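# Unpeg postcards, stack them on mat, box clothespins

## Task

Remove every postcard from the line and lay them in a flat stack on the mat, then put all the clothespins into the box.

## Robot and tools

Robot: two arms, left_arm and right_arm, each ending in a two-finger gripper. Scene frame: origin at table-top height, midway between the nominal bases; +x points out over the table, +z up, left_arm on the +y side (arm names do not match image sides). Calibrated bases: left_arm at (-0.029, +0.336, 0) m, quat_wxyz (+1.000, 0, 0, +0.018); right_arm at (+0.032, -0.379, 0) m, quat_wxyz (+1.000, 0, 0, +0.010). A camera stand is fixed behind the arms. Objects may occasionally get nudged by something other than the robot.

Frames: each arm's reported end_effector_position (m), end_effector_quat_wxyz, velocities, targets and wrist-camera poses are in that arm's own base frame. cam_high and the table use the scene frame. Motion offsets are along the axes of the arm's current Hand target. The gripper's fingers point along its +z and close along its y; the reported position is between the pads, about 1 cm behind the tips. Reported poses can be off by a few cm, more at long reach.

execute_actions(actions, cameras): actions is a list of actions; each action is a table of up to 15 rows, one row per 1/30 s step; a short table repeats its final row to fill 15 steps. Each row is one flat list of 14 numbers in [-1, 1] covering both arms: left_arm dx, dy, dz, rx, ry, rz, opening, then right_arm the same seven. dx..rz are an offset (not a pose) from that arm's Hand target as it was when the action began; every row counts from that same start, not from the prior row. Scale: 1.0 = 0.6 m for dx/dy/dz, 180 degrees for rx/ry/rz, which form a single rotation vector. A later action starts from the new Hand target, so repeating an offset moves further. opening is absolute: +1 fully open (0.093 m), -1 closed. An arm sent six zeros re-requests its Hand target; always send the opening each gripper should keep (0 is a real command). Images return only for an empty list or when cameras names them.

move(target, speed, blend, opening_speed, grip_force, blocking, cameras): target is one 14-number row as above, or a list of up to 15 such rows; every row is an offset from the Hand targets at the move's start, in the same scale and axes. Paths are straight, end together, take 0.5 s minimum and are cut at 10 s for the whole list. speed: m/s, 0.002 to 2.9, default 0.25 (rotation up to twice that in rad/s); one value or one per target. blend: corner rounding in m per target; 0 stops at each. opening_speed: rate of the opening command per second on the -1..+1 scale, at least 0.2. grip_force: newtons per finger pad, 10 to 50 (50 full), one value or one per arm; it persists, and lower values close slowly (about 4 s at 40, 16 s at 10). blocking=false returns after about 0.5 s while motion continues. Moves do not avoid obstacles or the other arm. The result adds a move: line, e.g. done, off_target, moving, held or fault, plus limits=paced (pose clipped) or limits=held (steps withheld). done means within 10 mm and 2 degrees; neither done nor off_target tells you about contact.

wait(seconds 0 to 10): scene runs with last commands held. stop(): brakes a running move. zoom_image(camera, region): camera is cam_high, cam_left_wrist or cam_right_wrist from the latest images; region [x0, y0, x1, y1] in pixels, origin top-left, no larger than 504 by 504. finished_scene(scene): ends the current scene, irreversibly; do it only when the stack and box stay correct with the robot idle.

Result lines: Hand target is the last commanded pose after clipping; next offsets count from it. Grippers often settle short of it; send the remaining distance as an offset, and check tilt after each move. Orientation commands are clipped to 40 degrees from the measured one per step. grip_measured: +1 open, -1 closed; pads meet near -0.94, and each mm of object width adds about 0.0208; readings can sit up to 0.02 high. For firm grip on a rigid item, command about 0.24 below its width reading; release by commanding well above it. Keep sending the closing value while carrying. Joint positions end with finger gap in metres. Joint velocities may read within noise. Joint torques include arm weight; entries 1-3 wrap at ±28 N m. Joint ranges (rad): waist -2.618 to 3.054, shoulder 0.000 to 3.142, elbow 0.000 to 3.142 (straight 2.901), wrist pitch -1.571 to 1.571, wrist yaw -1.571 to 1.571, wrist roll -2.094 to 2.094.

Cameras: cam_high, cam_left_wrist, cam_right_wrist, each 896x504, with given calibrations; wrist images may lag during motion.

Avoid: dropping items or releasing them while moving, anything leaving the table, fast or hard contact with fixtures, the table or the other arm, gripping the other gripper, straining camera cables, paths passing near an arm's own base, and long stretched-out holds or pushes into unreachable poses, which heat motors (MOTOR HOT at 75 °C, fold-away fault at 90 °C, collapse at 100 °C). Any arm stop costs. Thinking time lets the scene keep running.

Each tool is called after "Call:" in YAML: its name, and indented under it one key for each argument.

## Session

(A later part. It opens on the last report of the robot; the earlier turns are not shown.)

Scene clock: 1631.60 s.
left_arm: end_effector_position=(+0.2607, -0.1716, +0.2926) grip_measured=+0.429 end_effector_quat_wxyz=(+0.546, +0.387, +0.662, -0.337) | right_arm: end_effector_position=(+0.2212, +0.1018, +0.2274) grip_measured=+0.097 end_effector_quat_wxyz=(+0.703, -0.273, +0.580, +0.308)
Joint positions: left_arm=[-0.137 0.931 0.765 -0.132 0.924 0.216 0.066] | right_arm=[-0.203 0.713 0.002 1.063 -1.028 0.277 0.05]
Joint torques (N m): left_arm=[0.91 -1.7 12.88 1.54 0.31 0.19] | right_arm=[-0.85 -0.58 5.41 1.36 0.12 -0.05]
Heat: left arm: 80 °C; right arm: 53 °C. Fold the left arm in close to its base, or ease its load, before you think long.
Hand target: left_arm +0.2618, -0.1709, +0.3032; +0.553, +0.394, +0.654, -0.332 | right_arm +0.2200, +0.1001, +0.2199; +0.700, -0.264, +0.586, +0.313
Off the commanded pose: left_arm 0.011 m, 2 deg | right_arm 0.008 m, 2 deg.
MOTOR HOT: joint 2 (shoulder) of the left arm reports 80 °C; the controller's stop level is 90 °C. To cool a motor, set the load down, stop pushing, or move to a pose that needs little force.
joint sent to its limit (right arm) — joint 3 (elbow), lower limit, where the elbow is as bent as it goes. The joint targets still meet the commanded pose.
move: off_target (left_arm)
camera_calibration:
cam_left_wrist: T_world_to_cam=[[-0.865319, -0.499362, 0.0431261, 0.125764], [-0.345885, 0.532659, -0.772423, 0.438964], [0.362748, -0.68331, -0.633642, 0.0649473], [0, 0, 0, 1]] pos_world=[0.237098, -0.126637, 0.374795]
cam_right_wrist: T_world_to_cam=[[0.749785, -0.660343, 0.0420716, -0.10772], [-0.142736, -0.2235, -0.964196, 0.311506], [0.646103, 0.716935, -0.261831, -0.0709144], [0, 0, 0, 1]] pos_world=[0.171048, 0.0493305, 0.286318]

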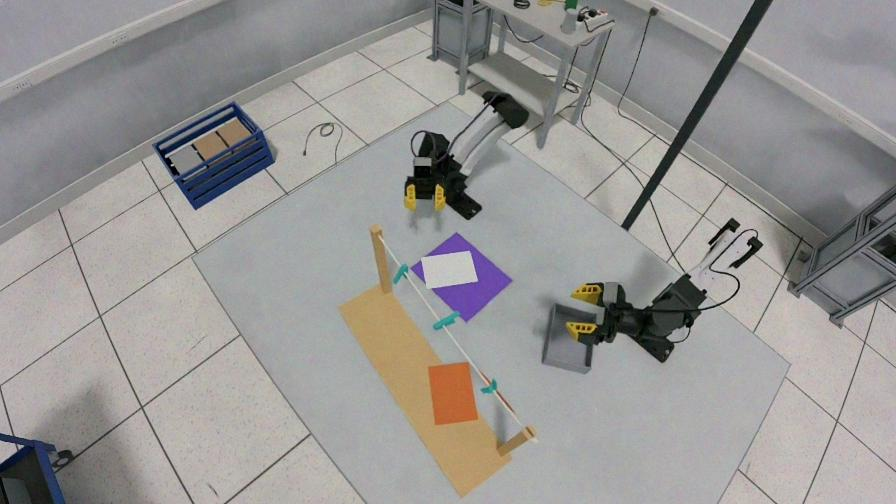

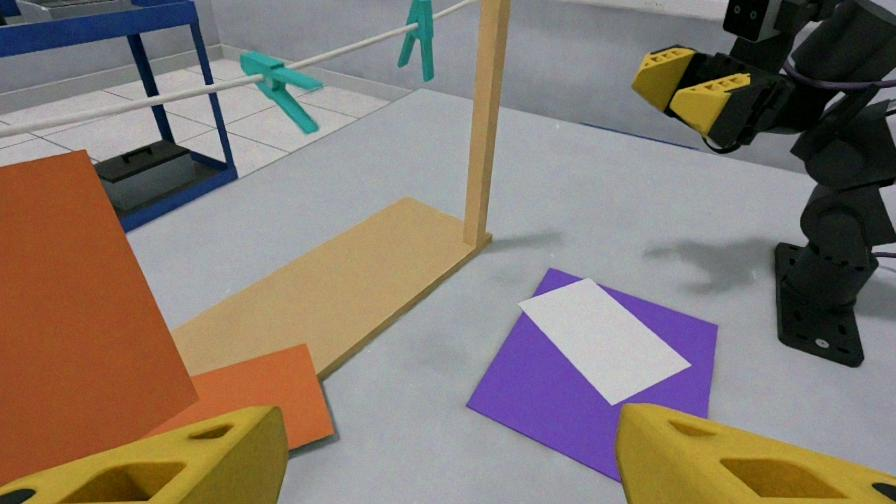

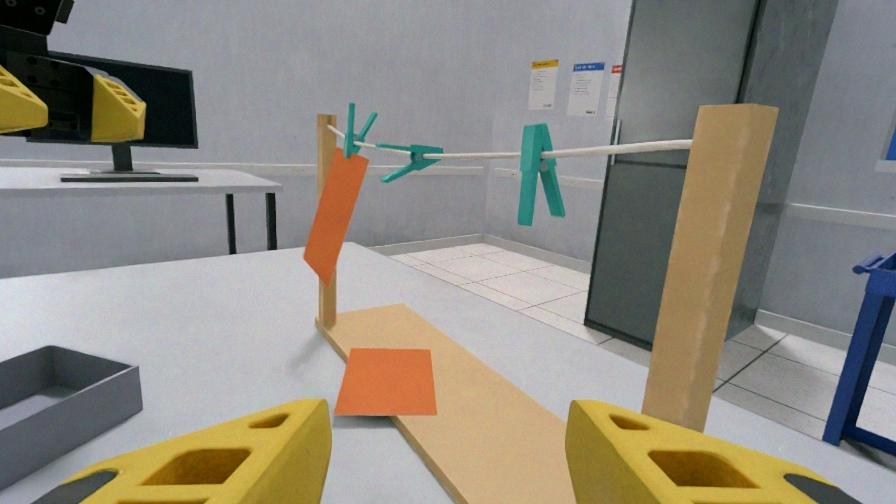

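Call:
move:
  target: [0,0,0,0,0,0,0.43, 0.0258,0.136,0.3617,0.0747,0.0551,-0.5928,1]
  speed: 0.2
  cameras: ["cam_right_wrist","cam_left_wrist"]

Call:
zoom_image:
  camera: "cam_left_wrist"
  region: [150, 0, 600, 300]

Scene clock: 1682.00 s.
left_arm: end_effector_position=(+0.2606, -0.1716, +0.2925) grip_measured=+0.429 end_effector_quat_wxyz=(+0.546, +0.387, +0.662, -0.337) | right_arm: end_effector_position=(+0.3017, +0.3100, +0.2357) grip_measured=+1.000 end_effector_quat_wxyz=(+0.638, -0.585, +0.220, -0.450)
Joint positions: left_arm=[-0.137 0.931 0.765 -0.133 0.924 0.217 0.066] | right_arm=[0.919 1.651 0.529 1.354 0.313 -1.898 0.093]
Joint torques (N m): left_arm=[0.91 -1.7 12.89 1.53 0.31 0.18] | right_arm=[0.99 -5.9 7.95 2.2 0.02 -0.1]
Heat: left arm: 68 °C; right arm: 53 °C.
Hand target: left_arm +0.2618, -0.1709, +0.3033; +0.553, +0.395, +0.654, -0.332 | right_arm +0.3030, +0.3160, +0.2422; +0.644, -0.576, +0.217, -0.454
Off the commanded pose: left_arm 0.011 m, 2 deg | right_arm 0.009 m, 1 deg.
MOTOR HOT: cleared for the motors of the left arm.
move: off_target (left_arm)
camera_calibration:
cam_left_wrist: T_world_to_cam=[[-0.86537, -0.499288, 0.04296, 0.125852], [-0.345859, 0.533004, -0.772197, 0.43884], [0.362651, -0.683094, -0.633929, 0.0650422], [0, 0, 0, 1]] pos_world=[0.237098, -0.126637, 0.374696]
cam_right_wrist: T_world_to_cam=[[-0.321153, 0.102235, 0.941493, -0.156334], [0.0994871, -0.985013, 0.140897, 0.280072], [0.941787, 0.138916, 0.306169, -0.313979], [0, 0, 0, 1]] pos_world=[0.217631, 0.335474, 0.203857]
Images, in order (width x height): cam_left_wrist 896x504, cam_right_wrist 896x504.

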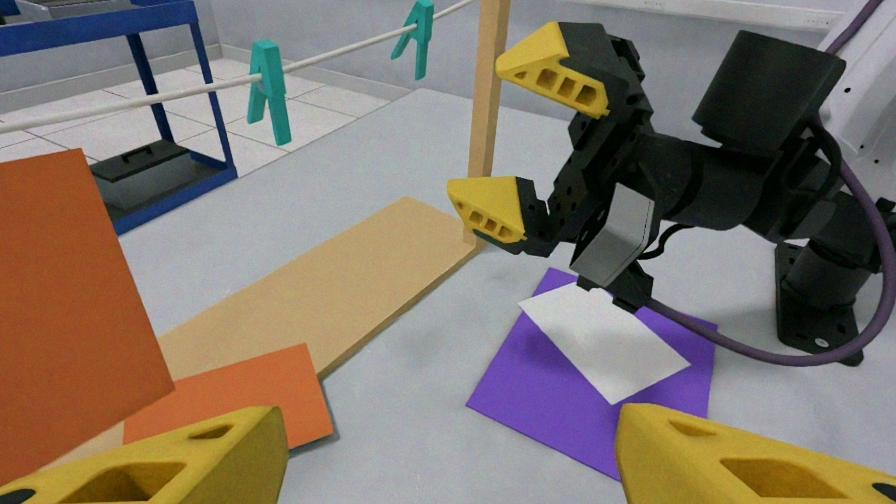

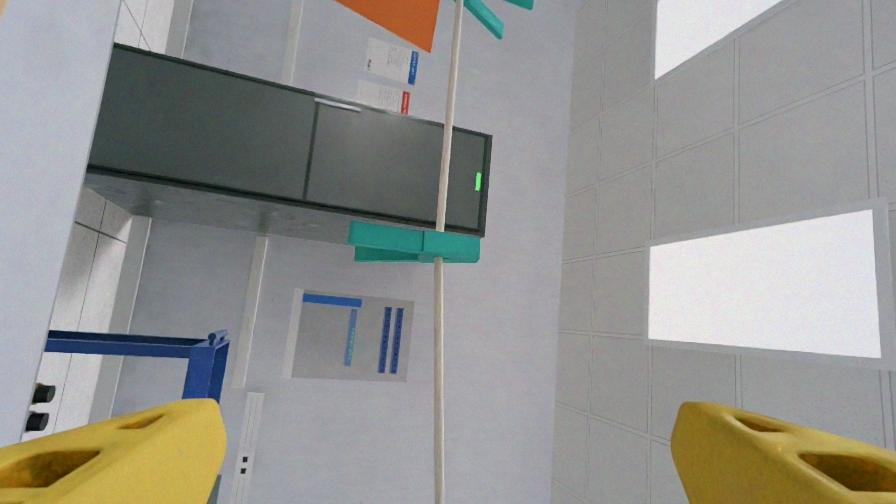

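Scaled by 1.120 from the camera's 896x504 image, which has a finer 1280x720 frame.

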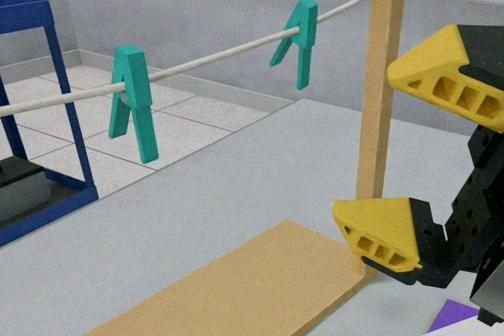

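Call:
move:
  target: [0,0,0,0,0,0,0.43, 0.0053,0.0192,0.2092,0,0,0,1]
  speed: 0.1
  cameras: ["cam_right_wrist","cam_left_wrist"]

Call:
zoom_image:
  camera: "cam_left_wrist"
  region: [150, 0, 600, 300]

Scene clock: 1728.60 s.
left_arm: end_effector_position=(+0.2606, -0.1716, +0.2925) grip_measured=+0.429 end_effector_quat_wxyz=(+0.546, +0.387, +0.662, -0.337) | right_arm: end_effector_position=(+0.4021, +0.3768, +0.2653) grip_measured=+1.000 end_effector_quat_wxyz=(+0.641, -0.575, +0.215, -0.460)
Joint positions: left_arm=[-0.137 0.931 0.765 -0.133 0.924 0.217 0.066] | right_arm=[0.82 1.954 1.062 1.146 0.221 -1.892 0.093]
Joint torques (N m): left_arm=[0.91 -1.72 12.89 1.53 0.32 0.18] | right_arm=[-0.66 -9.62 8.99 2 -0.19 0.13]
Heat: left arm: 70 °C; right arm: 57 °C.
Hand target: left_arm +0.2618, -0.1709, +0.3033; +0.553, +0.395, +0.654, -0.332 | right_arm +0.4091, +0.3809, +0.2627; +0.644, -0.576, +0.217, -0.454
Off the commanded pose: left_arm 0.011 m, 2 deg | right_arm 0.009 m, 1 deg.
move: off_target (left_arm)
camera_calibration:
cam_left_wrist: T_world_to_cam=[[-0.86537, -0.499288, 0.04296, 0.125852], [-0.345859, 0.533004, -0.772197, 0.43884], [0.362651, -0.683094, -0.633929, 0.0650422], [0, 0, 0, 1]] pos_world=[0.237098, -0.126637, 0.374696]
cam_right_wrist: T_world_to_cam=[[-0.346954, 0.0981175, 0.932736, -0.144546], [0.0873733, -0.986806, 0.136306, 0.338342], [0.933803, 0.128788, 0.333803, -0.427135], [0, 0, 0, 1]] pos_world=[0.319147, 0.40307, 0.231284]
Images, in order (width x height): cam_left_wrist 896x504, cam_right_wrist 896x504.

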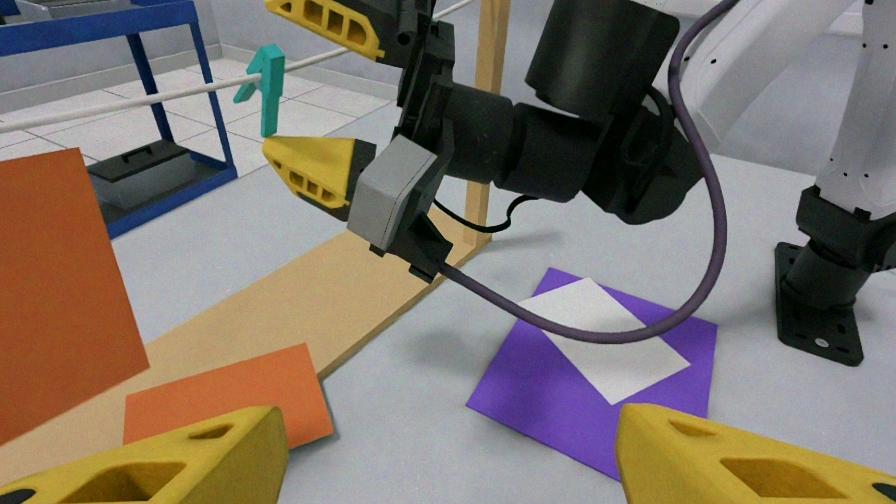

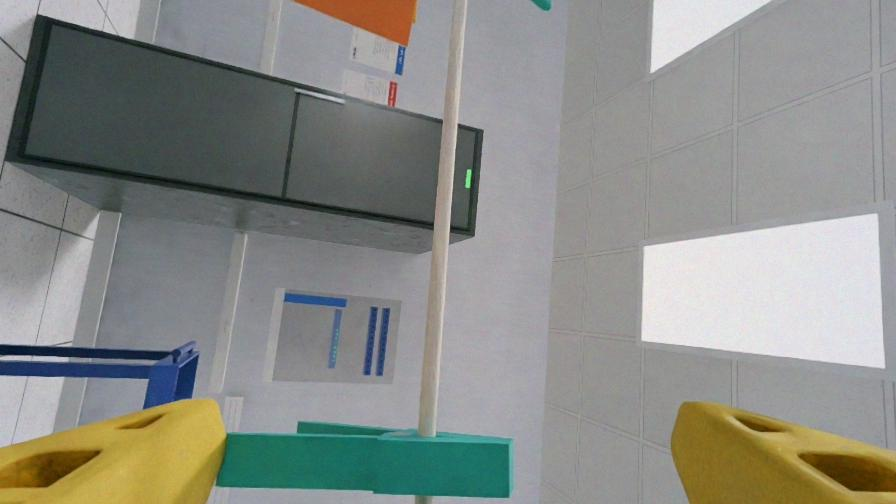

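Scaled by 1.120 from the camera's 896x504 image, which has a finer 1280x720 frame.

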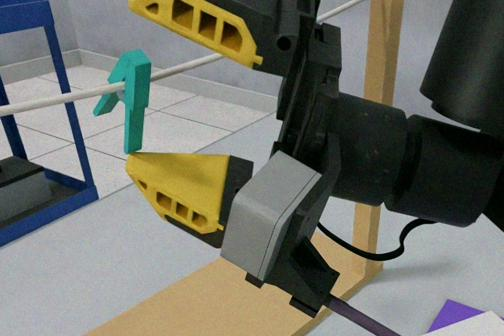

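Call:
move:
  target:
    - [0,0,0,0,0,0,0.43, -0.015,0.025,-0.033,0,0,0,1]
    - [0,0,0,0,0,0,0.43, -0.015,0.025,0.03,0,0,0,1]
  speed: 0.08
  cameras: ["cam_right_wrist","cam_left_wrist"]

Call:
zoom_image:
  camera: "cam_left_wrist"
  region: [150, 0, 600, 300]

Scene clock: 1742.93 s.
left_arm: end_effector_position=(+0.2606, -0.1716, +0.2925) grip_measured=+0.429 end_effector_quat_wxyz=(+0.546, +0.387, +0.662, -0.337) | right_arm: end_effector_position=(+0.4158, +0.3945, +0.2549) grip_measured=+1.000 end_effector_quat_wxyz=(+0.643, -0.575, +0.214, -0.459)
Joint positions: left_arm=[-0.137 0.931 0.765 -0.133 0.924 0.217 0.066] | right_arm=[0.824 2.048 1.154 1.151 0.221 -1.892 0.093]
Joint torques (N m): left_arm=[0.91 -1.7 12.89 1.54 0.31 0.18] | right_arm=[-1.02 -10.52 9.13 1.93 -0.17 0.14]
Heat: left arm: 71 °C; right arm: 58 °C.
Hand target: left_arm +0.2618, -0.1709, +0.3033; +0.553, +0.395, +0.654, -0.332 | right_arm +0.4242, +0.3970, +0.2510; +0.645, -0.576, +0.217, -0.454
Off the commanded pose: left_arm 0.011 m, 2 deg | right_arm 0.010 m, 1 deg.
move: off_target (left_arm)
camera_calibration:
cam_left_wrist: T_world_to_cam=[[-0.86537, -0.499288, 0.04296, 0.125852], [-0.345859, 0.533004, -0.772197, 0.43884], [0.362651, -0.683094, -0.633929, 0.0650422], [0, 0, 0, 1]] pos_world=[0.237098, -0.126637, 0.374696]
cam_right_wrist: T_world_to_cam=[[-0.348268, 0.0951664, 0.932552, -0.130127], [0.0907436, -0.986738, 0.134585, 0.355074], [0.932992, 0.131495, 0.335014, -0.439752], [0, 0, 0, 1]] pos_world=[0.332746, 0.420574, 0.220886]
Images, in order (width x height): cam_left_wrist 896x504, cam_right_wrist 896x504.

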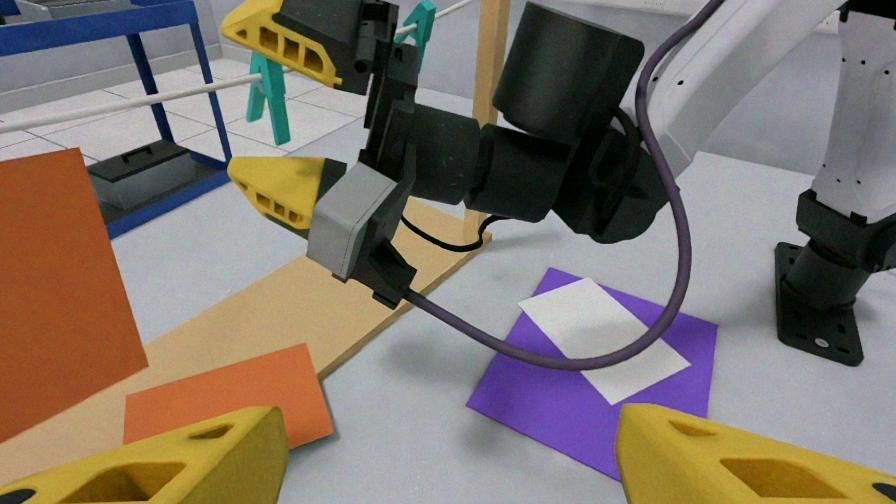

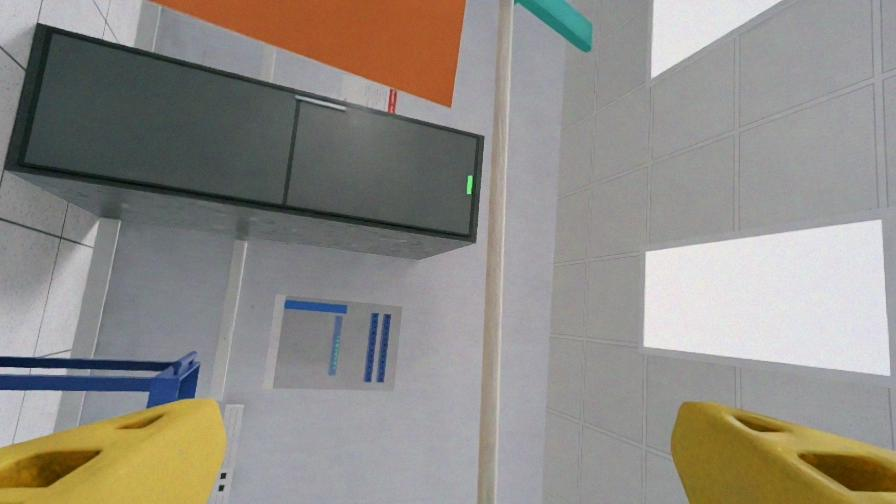

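Scaled by 1.120 from the camera's 896x504 image, which has a finer 1280x720 frame.

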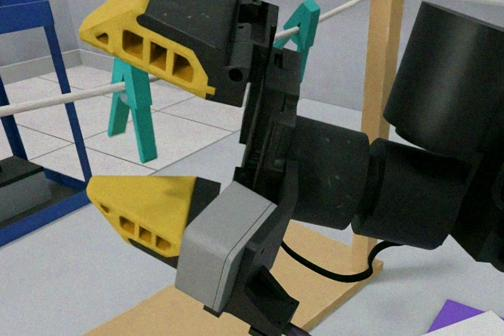

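Call:
move:
  target: [0,0,0,0,0,0,0.43, -0.0147,-0.0533,-0.0207,0,0,0,1]
  speed: 0.06
  cameras: ["cam_right_wrist","cam_left_wrist"]

Call:
zoom_image:
  camera: "cam_left_wrist"
  region: [150, 0, 600, 300]

Scene clock: 1757.10 s.
left_arm: end_effector_position=(+0.2606, -0.1716, +0.2925) grip_measured=+0.429 end_effector_quat_wxyz=(+0.546, +0.387, +0.662, -0.337) | right_arm: end_effector_position=(+0.4054, +0.4039, +0.2543) grip_measured=+1.000 end_effector_quat_wxyz=(+0.634, -0.589, +0.217, -0.451)
Joint positions: left_arm=[-0.137 0.931 0.765 -0.133 0.924 0.217 0.066] | right_arm=[0.856 2.023 1.154 1.09 0.25 -1.892 0.093]
Joint torques (N m): left_arm=[0.91 -1.72 12.89 1.53 0.32 0.18] | right_arm=[0.66 -17.4 6.42 2.02 0.05 -0.03]
Heat: left arm: 71 °C; right arm: 58 °C.
Hand target: left_arm +0.2618, -0.1709, +0.3033; +0.553, +0.395, +0.654, -0.332 | right_arm +0.3991, +0.4001, +0.2758; +0.644, -0.576, +0.217, -0.454
Off the commanded pose: left_arm 0.011 m, 2 deg | right_arm 0.023 m, 2 deg.
move: off_target (left_arm, right_arm)
camera_calibration:
cam_left_wrist: T_world_to_cam=[[-0.86537, -0.499288, 0.04296, 0.125852], [-0.345859, 0.533004, -0.772197, 0.43884], [0.362651, -0.683094, -0.633929, 0.0650422], [0, 0, 0, 1]] pos_world=[0.237098, -0.126637, 0.374696]
cam_right_wrist: T_world_to_cam=[[-0.321554, 0.114406, 0.939954, -0.154552], [0.0993978, -0.983111, 0.153663, 0.35555], [0.94166, 0.14284, 0.304752, -0.431545], [0, 0, 0, 1]] pos_world=[0.321331, 0.428868, 0.222151]
Images, in order (width x height): cam_left_wrist 896x504, cam_right_wrist 896x504.

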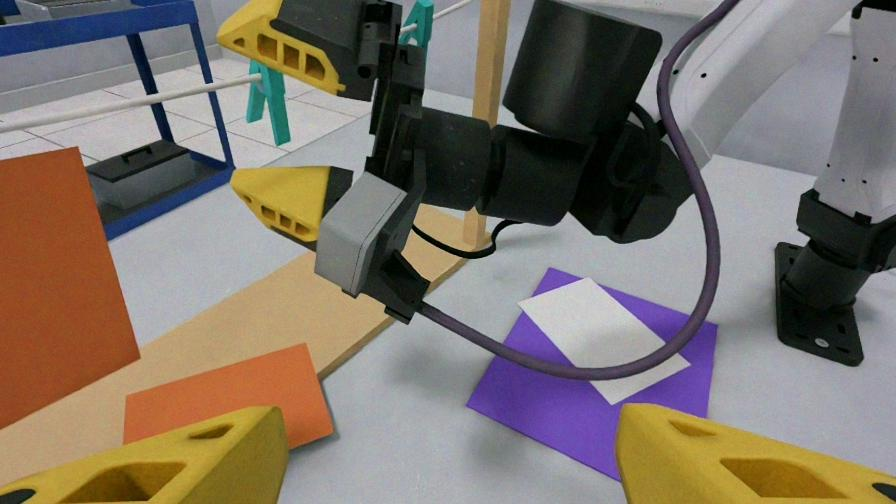

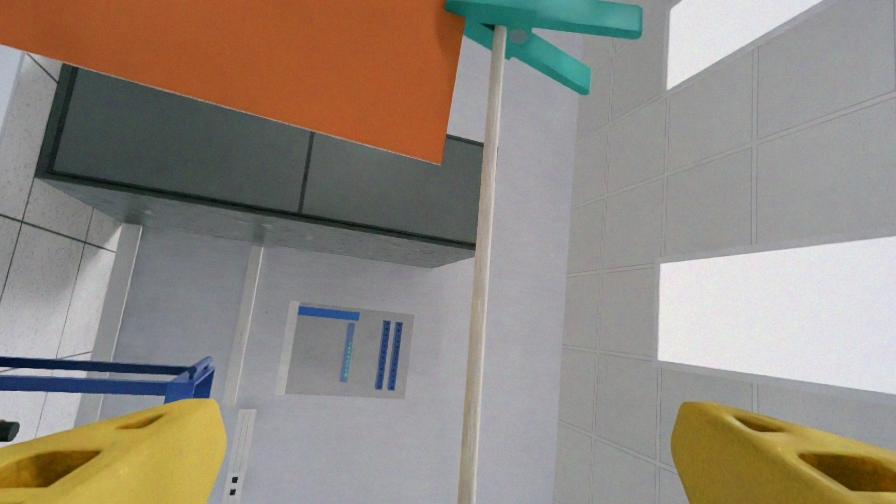

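Scaled by 1.120 from the camera's 896x504 image, which has a finer 1280x720 frame.

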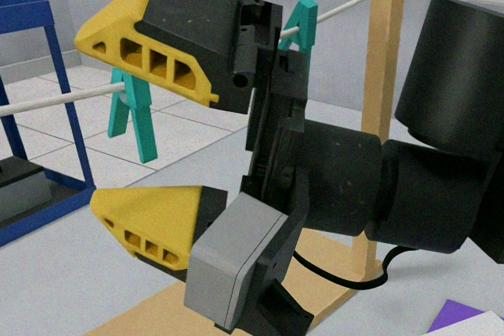

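Call:
move:
  target: [0,0,0,0,0,0,0.43, 0.0,-0.03,0.0,0,0,0,1]
  speed: 0.06
  cameras: ["cam_right_wrist","cam_left_wrist"]

Call:
zoom_image:
  camera: "cam_left_wrist"
  region: [150, 0, 600, 300]

Scene clock: 1765.03 s.
left_arm: end_effector_position=(+0.2606, -0.1716, +0.2925) grip_measured=+0.429 end_effector_quat_wxyz=(+0.546, +0.387, +0.662, -0.337) | right_arm: end_effector_position=(+0.4001, +0.4031, +0.2664) grip_measured=+1.000 end_effector_quat_wxyz=(+0.631, -0.593, +0.219, -0.450)
Joint positions: left_arm=[-0.137 0.931 0.765 -0.133 0.924 0.217 0.066] | right_arm=[0.866 1.977 1.154 1.033 0.263 -1.892 0.093]
Joint torques (N m): left_arm=[0.92 -1.7 12.89 1.53 0.32 0.18] | right_arm=[0.94 -16.92 7.8 1.99 0.02 -0.09]
Heat: left arm: 71 °C; right arm: 58 °C.
Hand target: left_arm +0.2618, -0.1709, +0.3033; +0.553, +0.395, +0.654, -0.332 | right_arm +0.3932, +0.4014, +0.2927; +0.644, -0.576, +0.217, -0.454
Off the commanded pose: left_arm 0.011 m, 2 deg | right_arm 0.027 m, 3 deg.
move: off_target (left_arm, right_arm)
camera_calibration:
cam_left_wrist: T_world_to_cam=[[-0.86537, -0.499288, 0.04296, 0.125852], [-0.345859, 0.533004, -0.772197, 0.43884], [0.362651, -0.683094, -0.633929, 0.0650422], [0, 0, 0, 1]] pos_world=[0.237098, -0.126637, 0.374696]
cam_right_wrist: T_world_to_cam=[[-0.312694, 0.121193, 0.942091, -0.17428], [0.0981351, -0.982397, 0.158951, 0.35232], [0.944771, 0.142155, 0.295296, -0.428569], [0, 0, 0, 1]] pos_world=[0.315828, 0.428163, 0.234741]
Images, in order (width x height): cam_left_wrist 896x504, cam_right_wrist 896x504.

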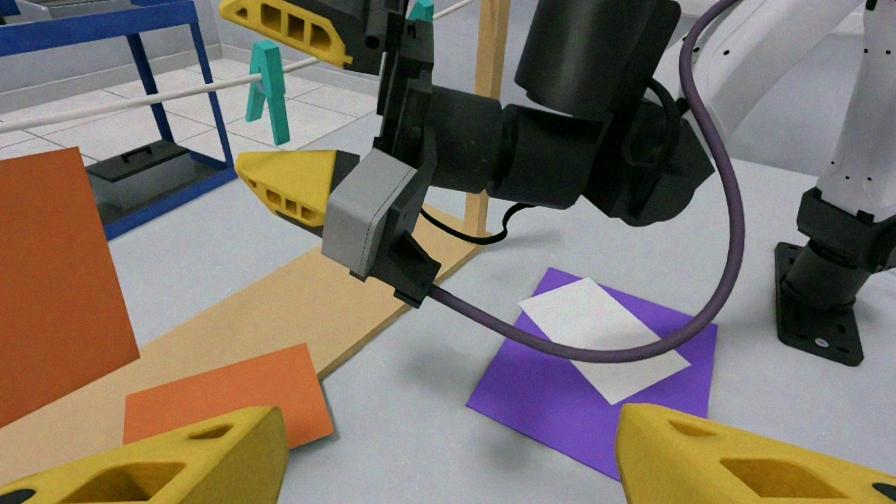

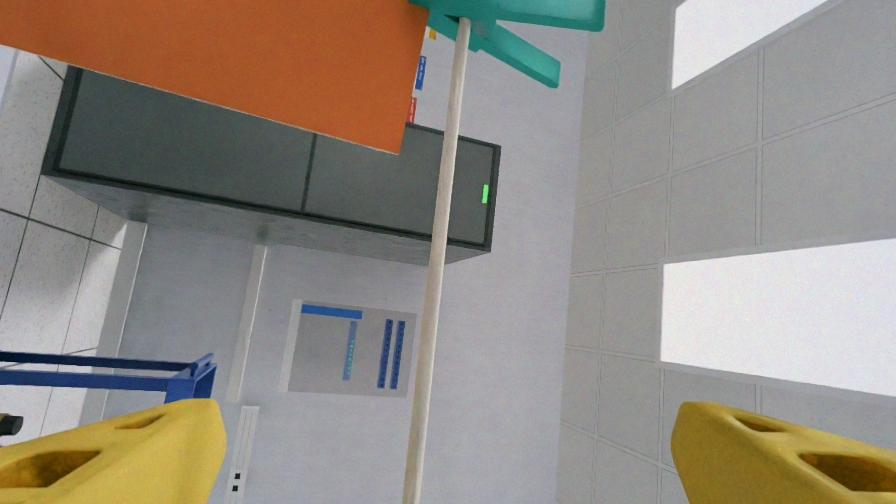

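Scaled by 1.120 from the camera's 896x504 image, which has a finer 1280x720 frame.

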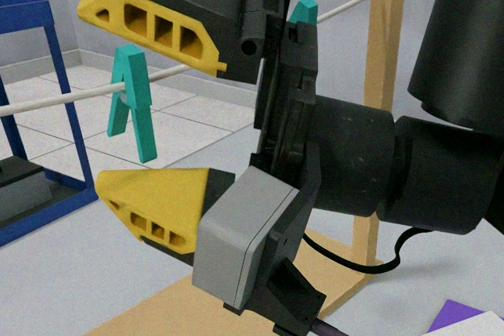

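Call:
move:
  target:
    - [0,0,0,0,0,0,0.43, -0.0193,0.0752,-0.0192,0,0,0,1]
    - [0,0,0,0,0,0,0.43, 0.024,0.0752,-0.0192,0,0,0,1]
  speed: 0.06
  cameras: ["cam_right_wrist","cam_left_wrist"]

Call:
zoom_image:
  camera: "cam_left_wrist"
  region: [150, 0, 600, 300]

Scene clock: 1790.60 s.
left_arm: end_effector_position=(+0.2606, -0.1716, +0.2925) grip_measured=+0.429 end_effector_quat_wxyz=(+0.546, +0.387, +0.662, -0.337) | right_arm: end_effector_position=(+0.4085, +0.3823, +0.2477) grip_measured=+1.000 end_effector_quat_wxyz=(+0.638, -0.578, +0.217, -0.460)
Joint positions: left_arm=[-0.137 0.931 0.765 -0.133 0.924 0.217 0.066] | right_arm=[0.819 2.017 1.079 1.184 0.225 -1.892 0.093]
Joint torques (N m): left_arm=[0.92 -1.7 12.89 1.53 0.32 0.18] | right_arm=[-0.34 -14.27 5.2 2.11 -0.18 0.12]
Heat: left arm: 72 °C; right arm: 58 °C.
Hand target: left_arm +0.2618, -0.1709, +0.3033; +0.553, +0.395, +0.654, -0.332 | right_arm +0.4062, +0.3797, +0.2509; +0.644, -0.576, +0.217, -0.454
Off the commanded pose: left_arm 0.011 m, 2 deg | right_arm 0.005 m, 1 deg.
move: off_target (left_arm)
camera_calibration:
cam_left_wrist: T_world_to_cam=[[-0.86537, -0.499288, 0.04296, 0.125852], [-0.345859, 0.533004, -0.772197, 0.43884], [0.362651, -0.683094, -0.633929, 0.0650422], [0, 0, 0, 1]] pos_world=[0.237098, -0.126637, 0.374696]
cam_right_wrist: T_world_to_cam=[[-0.340469, 0.104065, 0.934479, -0.131784], [0.0839799, -0.986519, 0.140458, 0.345854], [0.936498, 0.126299, 0.32714, -0.426439], [0, 0, 0, 1]] pos_world=[0.325446, 0.408765, 0.214076]
Images, in order (width x height): cam_left_wrist 896x504, cam_right_wrist 896x504.

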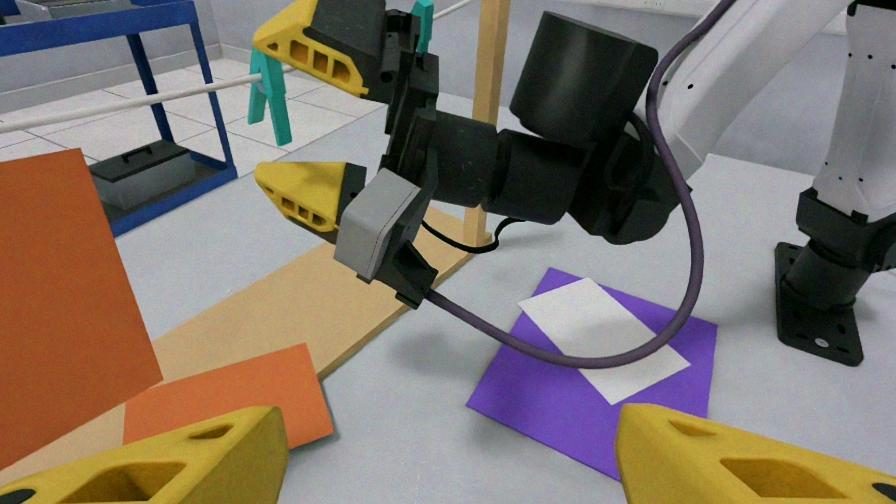

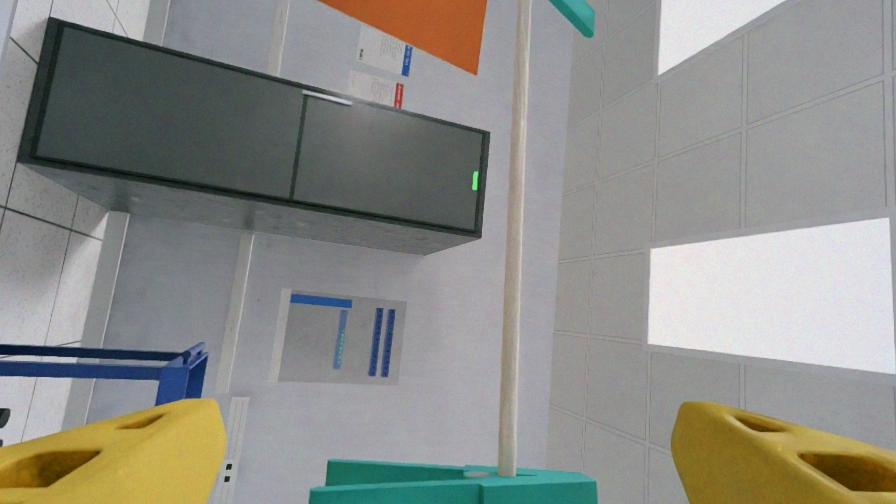

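Scaled by 1.120 from the camera's 896x504 image, which has a finer 1280x720 frame.

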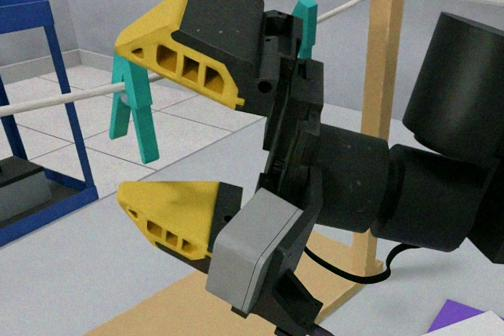

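Call:
move:
  target:
    - [0,0,0,0,0,0,0.43, 0.0,0.0,0.027,0,0,0,1]
    - [0,0,0,0,0,0,0.43, -0.006,-0.0927,0.0153,0,0,0,1]
  speed: 0.06
  cameras: ["cam_right_wrist","cam_left_wrist"]

Call:
zoom_image:
  camera: "cam_left_wrist"
  region: [150, 0, 600, 300]

Scene clock: 1804.67 s.
left_arm: end_effector_position=(+0.2606, -0.1716, +0.2925) grip_measured=+0.429 end_effector_quat_wxyz=(+0.546, +0.387, +0.662, -0.337) | right_arm: end_effector_position=(+0.3973, +0.3923, +0.2693) grip_measured=+1.000 end_effector_quat_wxyz=(+0.625, -0.601, +0.218, -0.448)
Joint positions: left_arm=[-0.137 0.931 0.765 -0.133 0.924 0.217 0.066] | right_arm=[0.853 1.924 1.114 0.998 0.249 -1.891 0.093]
Joint torques (N m): left_arm=[0.92 -1.72 12.89 1.53 0.32 0.18] | right_arm=[0.73 -16.31 9.68 1.99 0.01 -0.03]
Heat: left arm: 72 °C; right arm: 59 °C.
Hand target: left_arm +0.2618, -0.1709, +0.3033; +0.553, +0.395, +0.654, -0.332 | right_arm +0.3931, +0.3919, +0.3047; +0.644, -0.576, +0.217, -0.454
Off the commanded pose: left_arm 0.011 m, 2 deg | right_arm 0.035 m, 4 deg.
move: off_target (left_arm, right_arm)
camera_calibration:
cam_left_wrist: T_world_to_cam=[[-0.86537, -0.499288, 0.04296, 0.125852], [-0.345859, 0.533004, -0.772197, 0.43884], [0.362651, -0.683094, -0.633929, 0.0650422], [0, 0, 0, 1]] pos_world=[0.237098, -0.126637, 0.374696]
cam_right_wrist: T_world_to_cam=[[-0.301129, 0.137448, 0.943626, -0.188046], [0.101614, -0.979298, 0.175071, 0.334551], [0.948154, 0.148605, 0.280929, -0.425187], [0, 0, 0, 1]] pos_world=[0.312522, 0.416656, 0.238322]
Images, in order (width x height): cam_left_wrist 896x504, cam_right_wrist 896x504.

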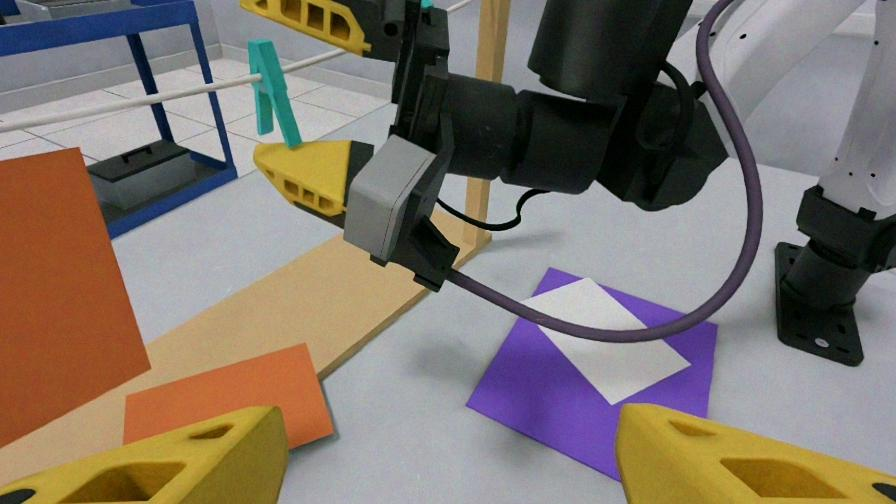

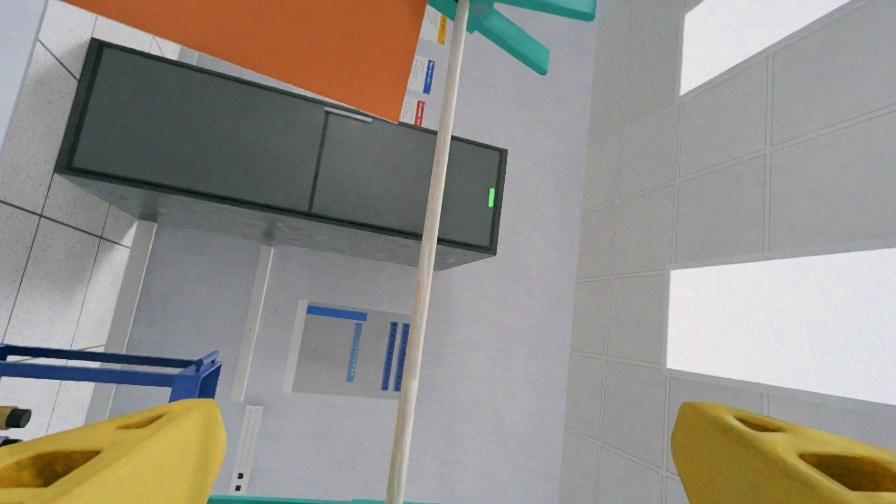

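Scaled by 1.120 from the camera's 896x504 image, which has a finer 1280x720 frame.

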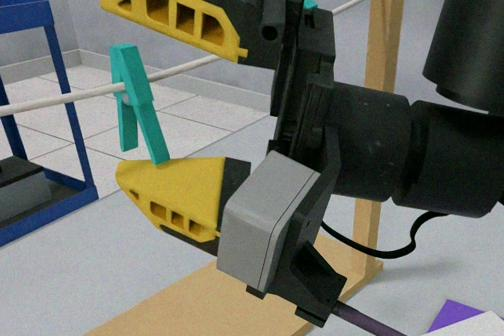

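Call:
move:
  target:
    - [0,0,0,0,0,0,0.43, -0.024,0.0935,-0.0238,0,0,0,1]
    - [0,0,0,0,0,0,0.43, 0.0097,0.1105,0.0085,0,0,0,1]
  speed: 0.06
  cameras: ["cam_right_wrist","cam_left_wrist"]

Call:
zoom_image:
  camera: "cam_left_wrist"
  region: [150, 0, 600, 300]

Scene clock: 1831.03 s.
left_arm: end_effector_position=(+0.2606, -0.1716, +0.2925) grip_measured=+0.429 end_effector_quat_wxyz=(+0.546, +0.387, +0.662, -0.337) | right_arm: end_effector_position=(+0.4167, +0.3797, +0.2483) grip_measured=+1.000 end_effector_quat_wxyz=(+0.640, -0.575, +0.216, -0.461)
Joint positions: left_arm=[-0.137 0.931 0.765 -0.133 0.924 0.217 0.066] | right_arm=[0.8 2.033 1.098 1.188 0.205 -1.888 0.093]
Joint torques (N m): left_arm=[0.91 -1.72 12.89 1.54 0.31 0.18] | right_arm=[-0.18 -10.24 8.84 1.98 -0.27 0.13]
Heat: left arm: 73 °C; right arm: 68 °C.
Hand target: left_arm +0.2618, -0.1709, +0.3033; +0.553, +0.395, +0.654, -0.332 | right_arm +0.4223, +0.3848, +0.2449; +0.644, -0.576, +0.217, -0.454
Off the commanded pose: left_arm 0.011 m, 2 deg | right_arm 0.008 m, 1 deg.
move: off_target (left_arm)
camera_calibration:
cam_left_wrist: T_world_to_cam=[[-0.86537, -0.499288, 0.04296, 0.125852], [-0.345859, 0.533004, -0.772197, 0.43884], [0.362651, -0.683094, -0.633929, 0.0650422], [0, 0, 0, 1]] pos_world=[0.237098, -0.126637, 0.374696]
cam_right_wrist: T_world_to_cam=[[-0.346272, 0.0995615, 0.932836, -0.124748], [0.083393, -0.987149, 0.136314, 0.344094], [0.93442, 0.124994, 0.33352, -0.434216], [0, 0, 0, 1]] pos_world=[0.333849, 0.406367, 0.214284]
Images, in order (width x height): cam_left_wrist 896x504, cam_right_wrist 896x504.

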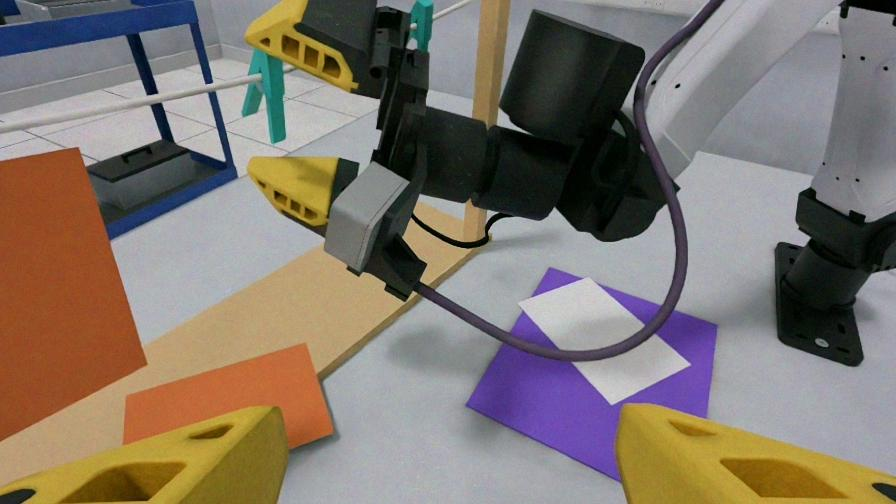

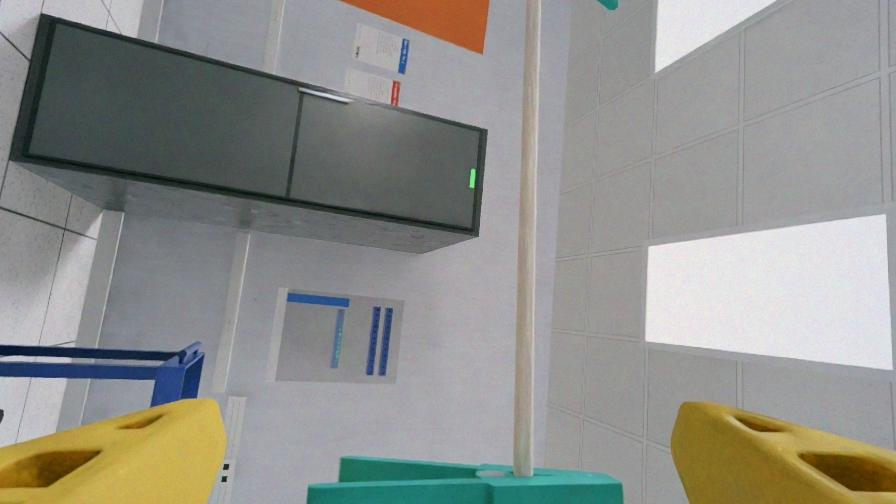

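Scaled by 1.120 from the camera's 896x504 image, which has a finer 1280x720 frame.

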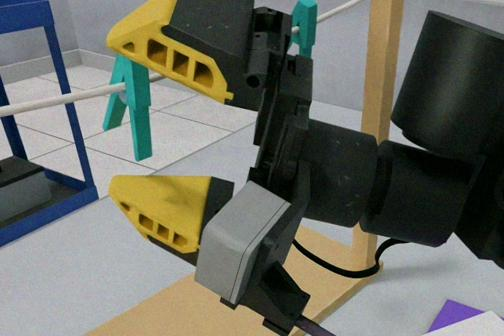

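Call:
move:
  target: [0,0,0,0,0,0,0.43, 0.0165,0.0111,0.0267,0,0,0,1]
  speed: 0.06
  cameras: ["cam_right_wrist","cam_left_wrist"]

Call:
zoom_image:
  camera: "cam_left_wrist"
  region: [150, 0, 600, 300]

Scene clock: 1843.70 s.
left_arm: end_effector_position=(+0.2606, -0.1716, +0.2925) grip_measured=+0.429 end_effector_quat_wxyz=(+0.546, +0.387, +0.662, -0.337) | right_arm: end_effector_position=(+0.4356, +0.3804, +0.2495) grip_measured=+1.000 end_effector_quat_wxyz=(+0.642, -0.574, +0.215, -0.461)
Joint positions: left_arm=[-0.137 0.931 0.765 -0.133 0.924 0.217 0.066] | right_arm=[0.768 2.073 1.167 1.16 0.173 -1.88 0.093]
Joint torques (N m): left_arm=[0.91 -1.7 12.89 1.53 0.32 0.18] | right_arm=[-0.53 -10.73 9.01 1.98 -0.19 0.15]
Heat: left arm: 73 °C; right arm: 63 °C.
Hand target: left_arm +0.2618, -0.1709, +0.3033; +0.553, +0.395, +0.654, -0.332 | right_arm +0.4423, +0.3847, +0.2449; +0.644, -0.576, +0.217, -0.454
Off the commanded pose: left_arm 0.011 m, 2 deg | right_arm 0.009 m, 1 deg.
move: off_target (left_arm)
camera_calibration:
cam_left_wrist: T_world_to_cam=[[-0.86537, -0.499288, 0.04296, 0.125852], [-0.345859, 0.533004, -0.772197, 0.43884], [0.362651, -0.683094, -0.633929, 0.0650422], [0, 0, 0, 1]] pos_world=[0.237098, -0.126637, 0.374696]
cam_right_wrist: T_world_to_cam=[[-0.348437, 0.0973259, 0.932266, -0.117495], [0.084882, -0.987232, 0.134789, 0.342799], [0.933481, 0.126098, 0.335727, -0.452913], [0, 0, 0, 1]] pos_world=[0.352749, 0.406969, 0.215387]
Images, in order (width x height): cam_left_wrist 896x504, cam_right_wrist 896x504.

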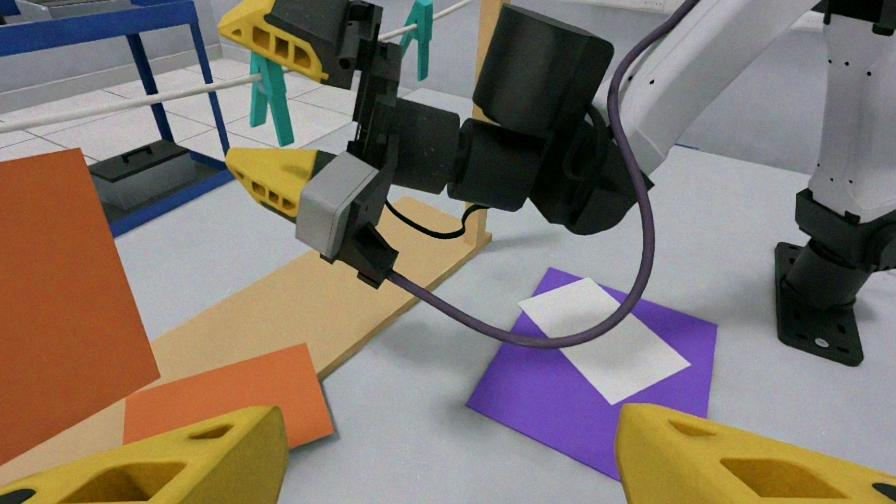

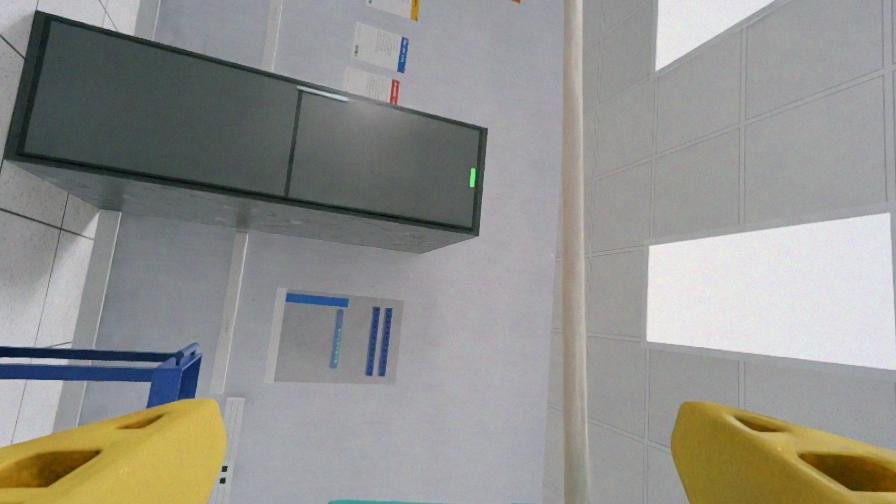

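Scaled by 1.120 from the camera's 896x504 image, which has a finer 1280x720 frame.

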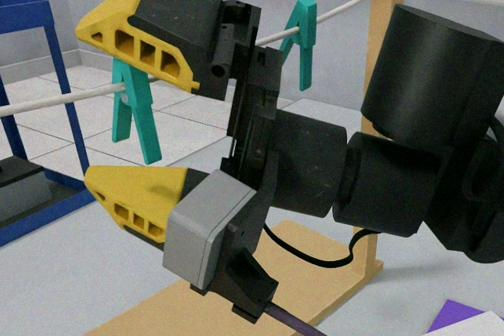

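Call:
move:
  target:
    - [0,0,0,0,0,0,0.43, 0.0252,-0.0698,0.0135,0,0,0,1]
    - [0,0,0,0,0,0,0.43, 0.0073,-0.1045,-0.0337,0,0,0,1]
  speed: 0.06
  cameras: ["cam_right_wrist","cam_left_wrist"]

Call:
zoom_image:
  camera: "cam_left_wrist"
  region: [150, 0, 600, 300]

Scene clock: 1858.93 s.
left_arm: end_effector_position=(+0.2606, -0.1716, +0.2925) grip_measured=+0.429 end_effector_quat_wxyz=(+0.546, +0.387, +0.662, -0.337) | right_arm: end_effector_position=(+0.4158, +0.3802, +0.2819) grip_measured=+1.000 end_effector_quat_wxyz=(+0.635, -0.588, +0.217, -0.451)
Joint positions: left_arm=[-0.137 0.931 0.765 -0.133 0.924 0.217 0.066] | right_arm=[0.798 1.932 1.147 1.006 0.194 -1.878 0.093]
Joint torques (N m): left_arm=[0.91 -1.7 12.89 1.53 0.31 0.18] | right_arm=[0.76 -16.91 5.76 2.05 0.01 0.01]
Heat: left arm: 73 °C; right arm: 60 °C.
Hand target: left_arm +0.2618, -0.1709, +0.3033; +0.553, +0.395, +0.654, -0.332 | right_arm +0.4073, +0.3748, +0.2999; +0.644, -0.576, +0.217, -0.454
Off the commanded pose: left_arm 0.011 m, 2 deg | right_arm 0.021 m, 2 deg.
move: off_target (left_arm, right_arm)
camera_calibration:
cam_left_wrist: T_world_to_cam=[[-0.86537, -0.499288, 0.04296, 0.125852], [-0.345859, 0.533004, -0.772197, 0.43884], [0.362651, -0.683094, -0.633929, 0.0650422], [0, 0, 0, 1]] pos_world=[0.237098, -0.126637, 0.374696]
cam_right_wrist: T_world_to_cam=[[-0.322745, 0.111915, 0.939846, -0.172927], [0.0985365, -0.983616, 0.150964, 0.328253], [0.941343, 0.141332, 0.306429, -0.446052], [0, 0, 0, 1]] pos_world=[0.331732, 0.405269, 0.249654]
Images, in order (width x height): cam_left_wrist 896x504, cam_right_wrist 896x504.

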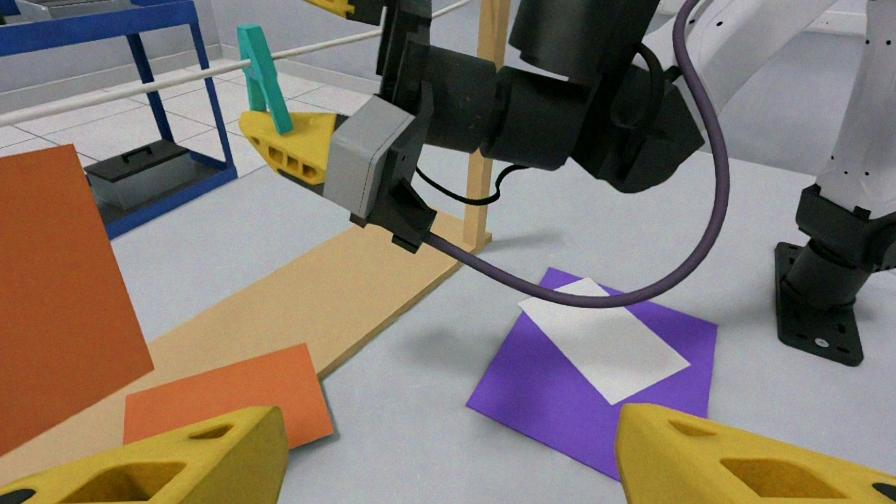

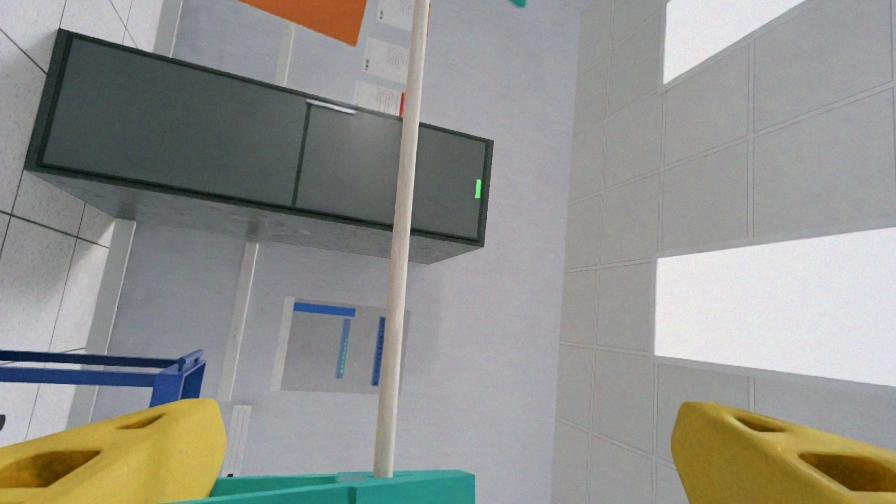

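Scaled by 1.120 from the camera's 896x504 image, which has a finer 1280x720 frame.

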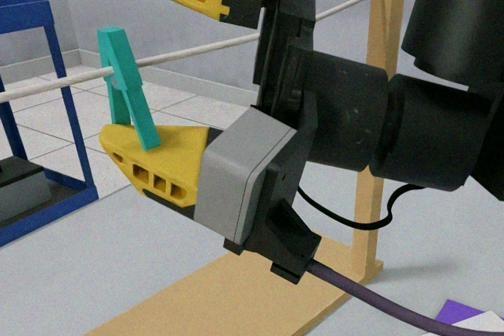

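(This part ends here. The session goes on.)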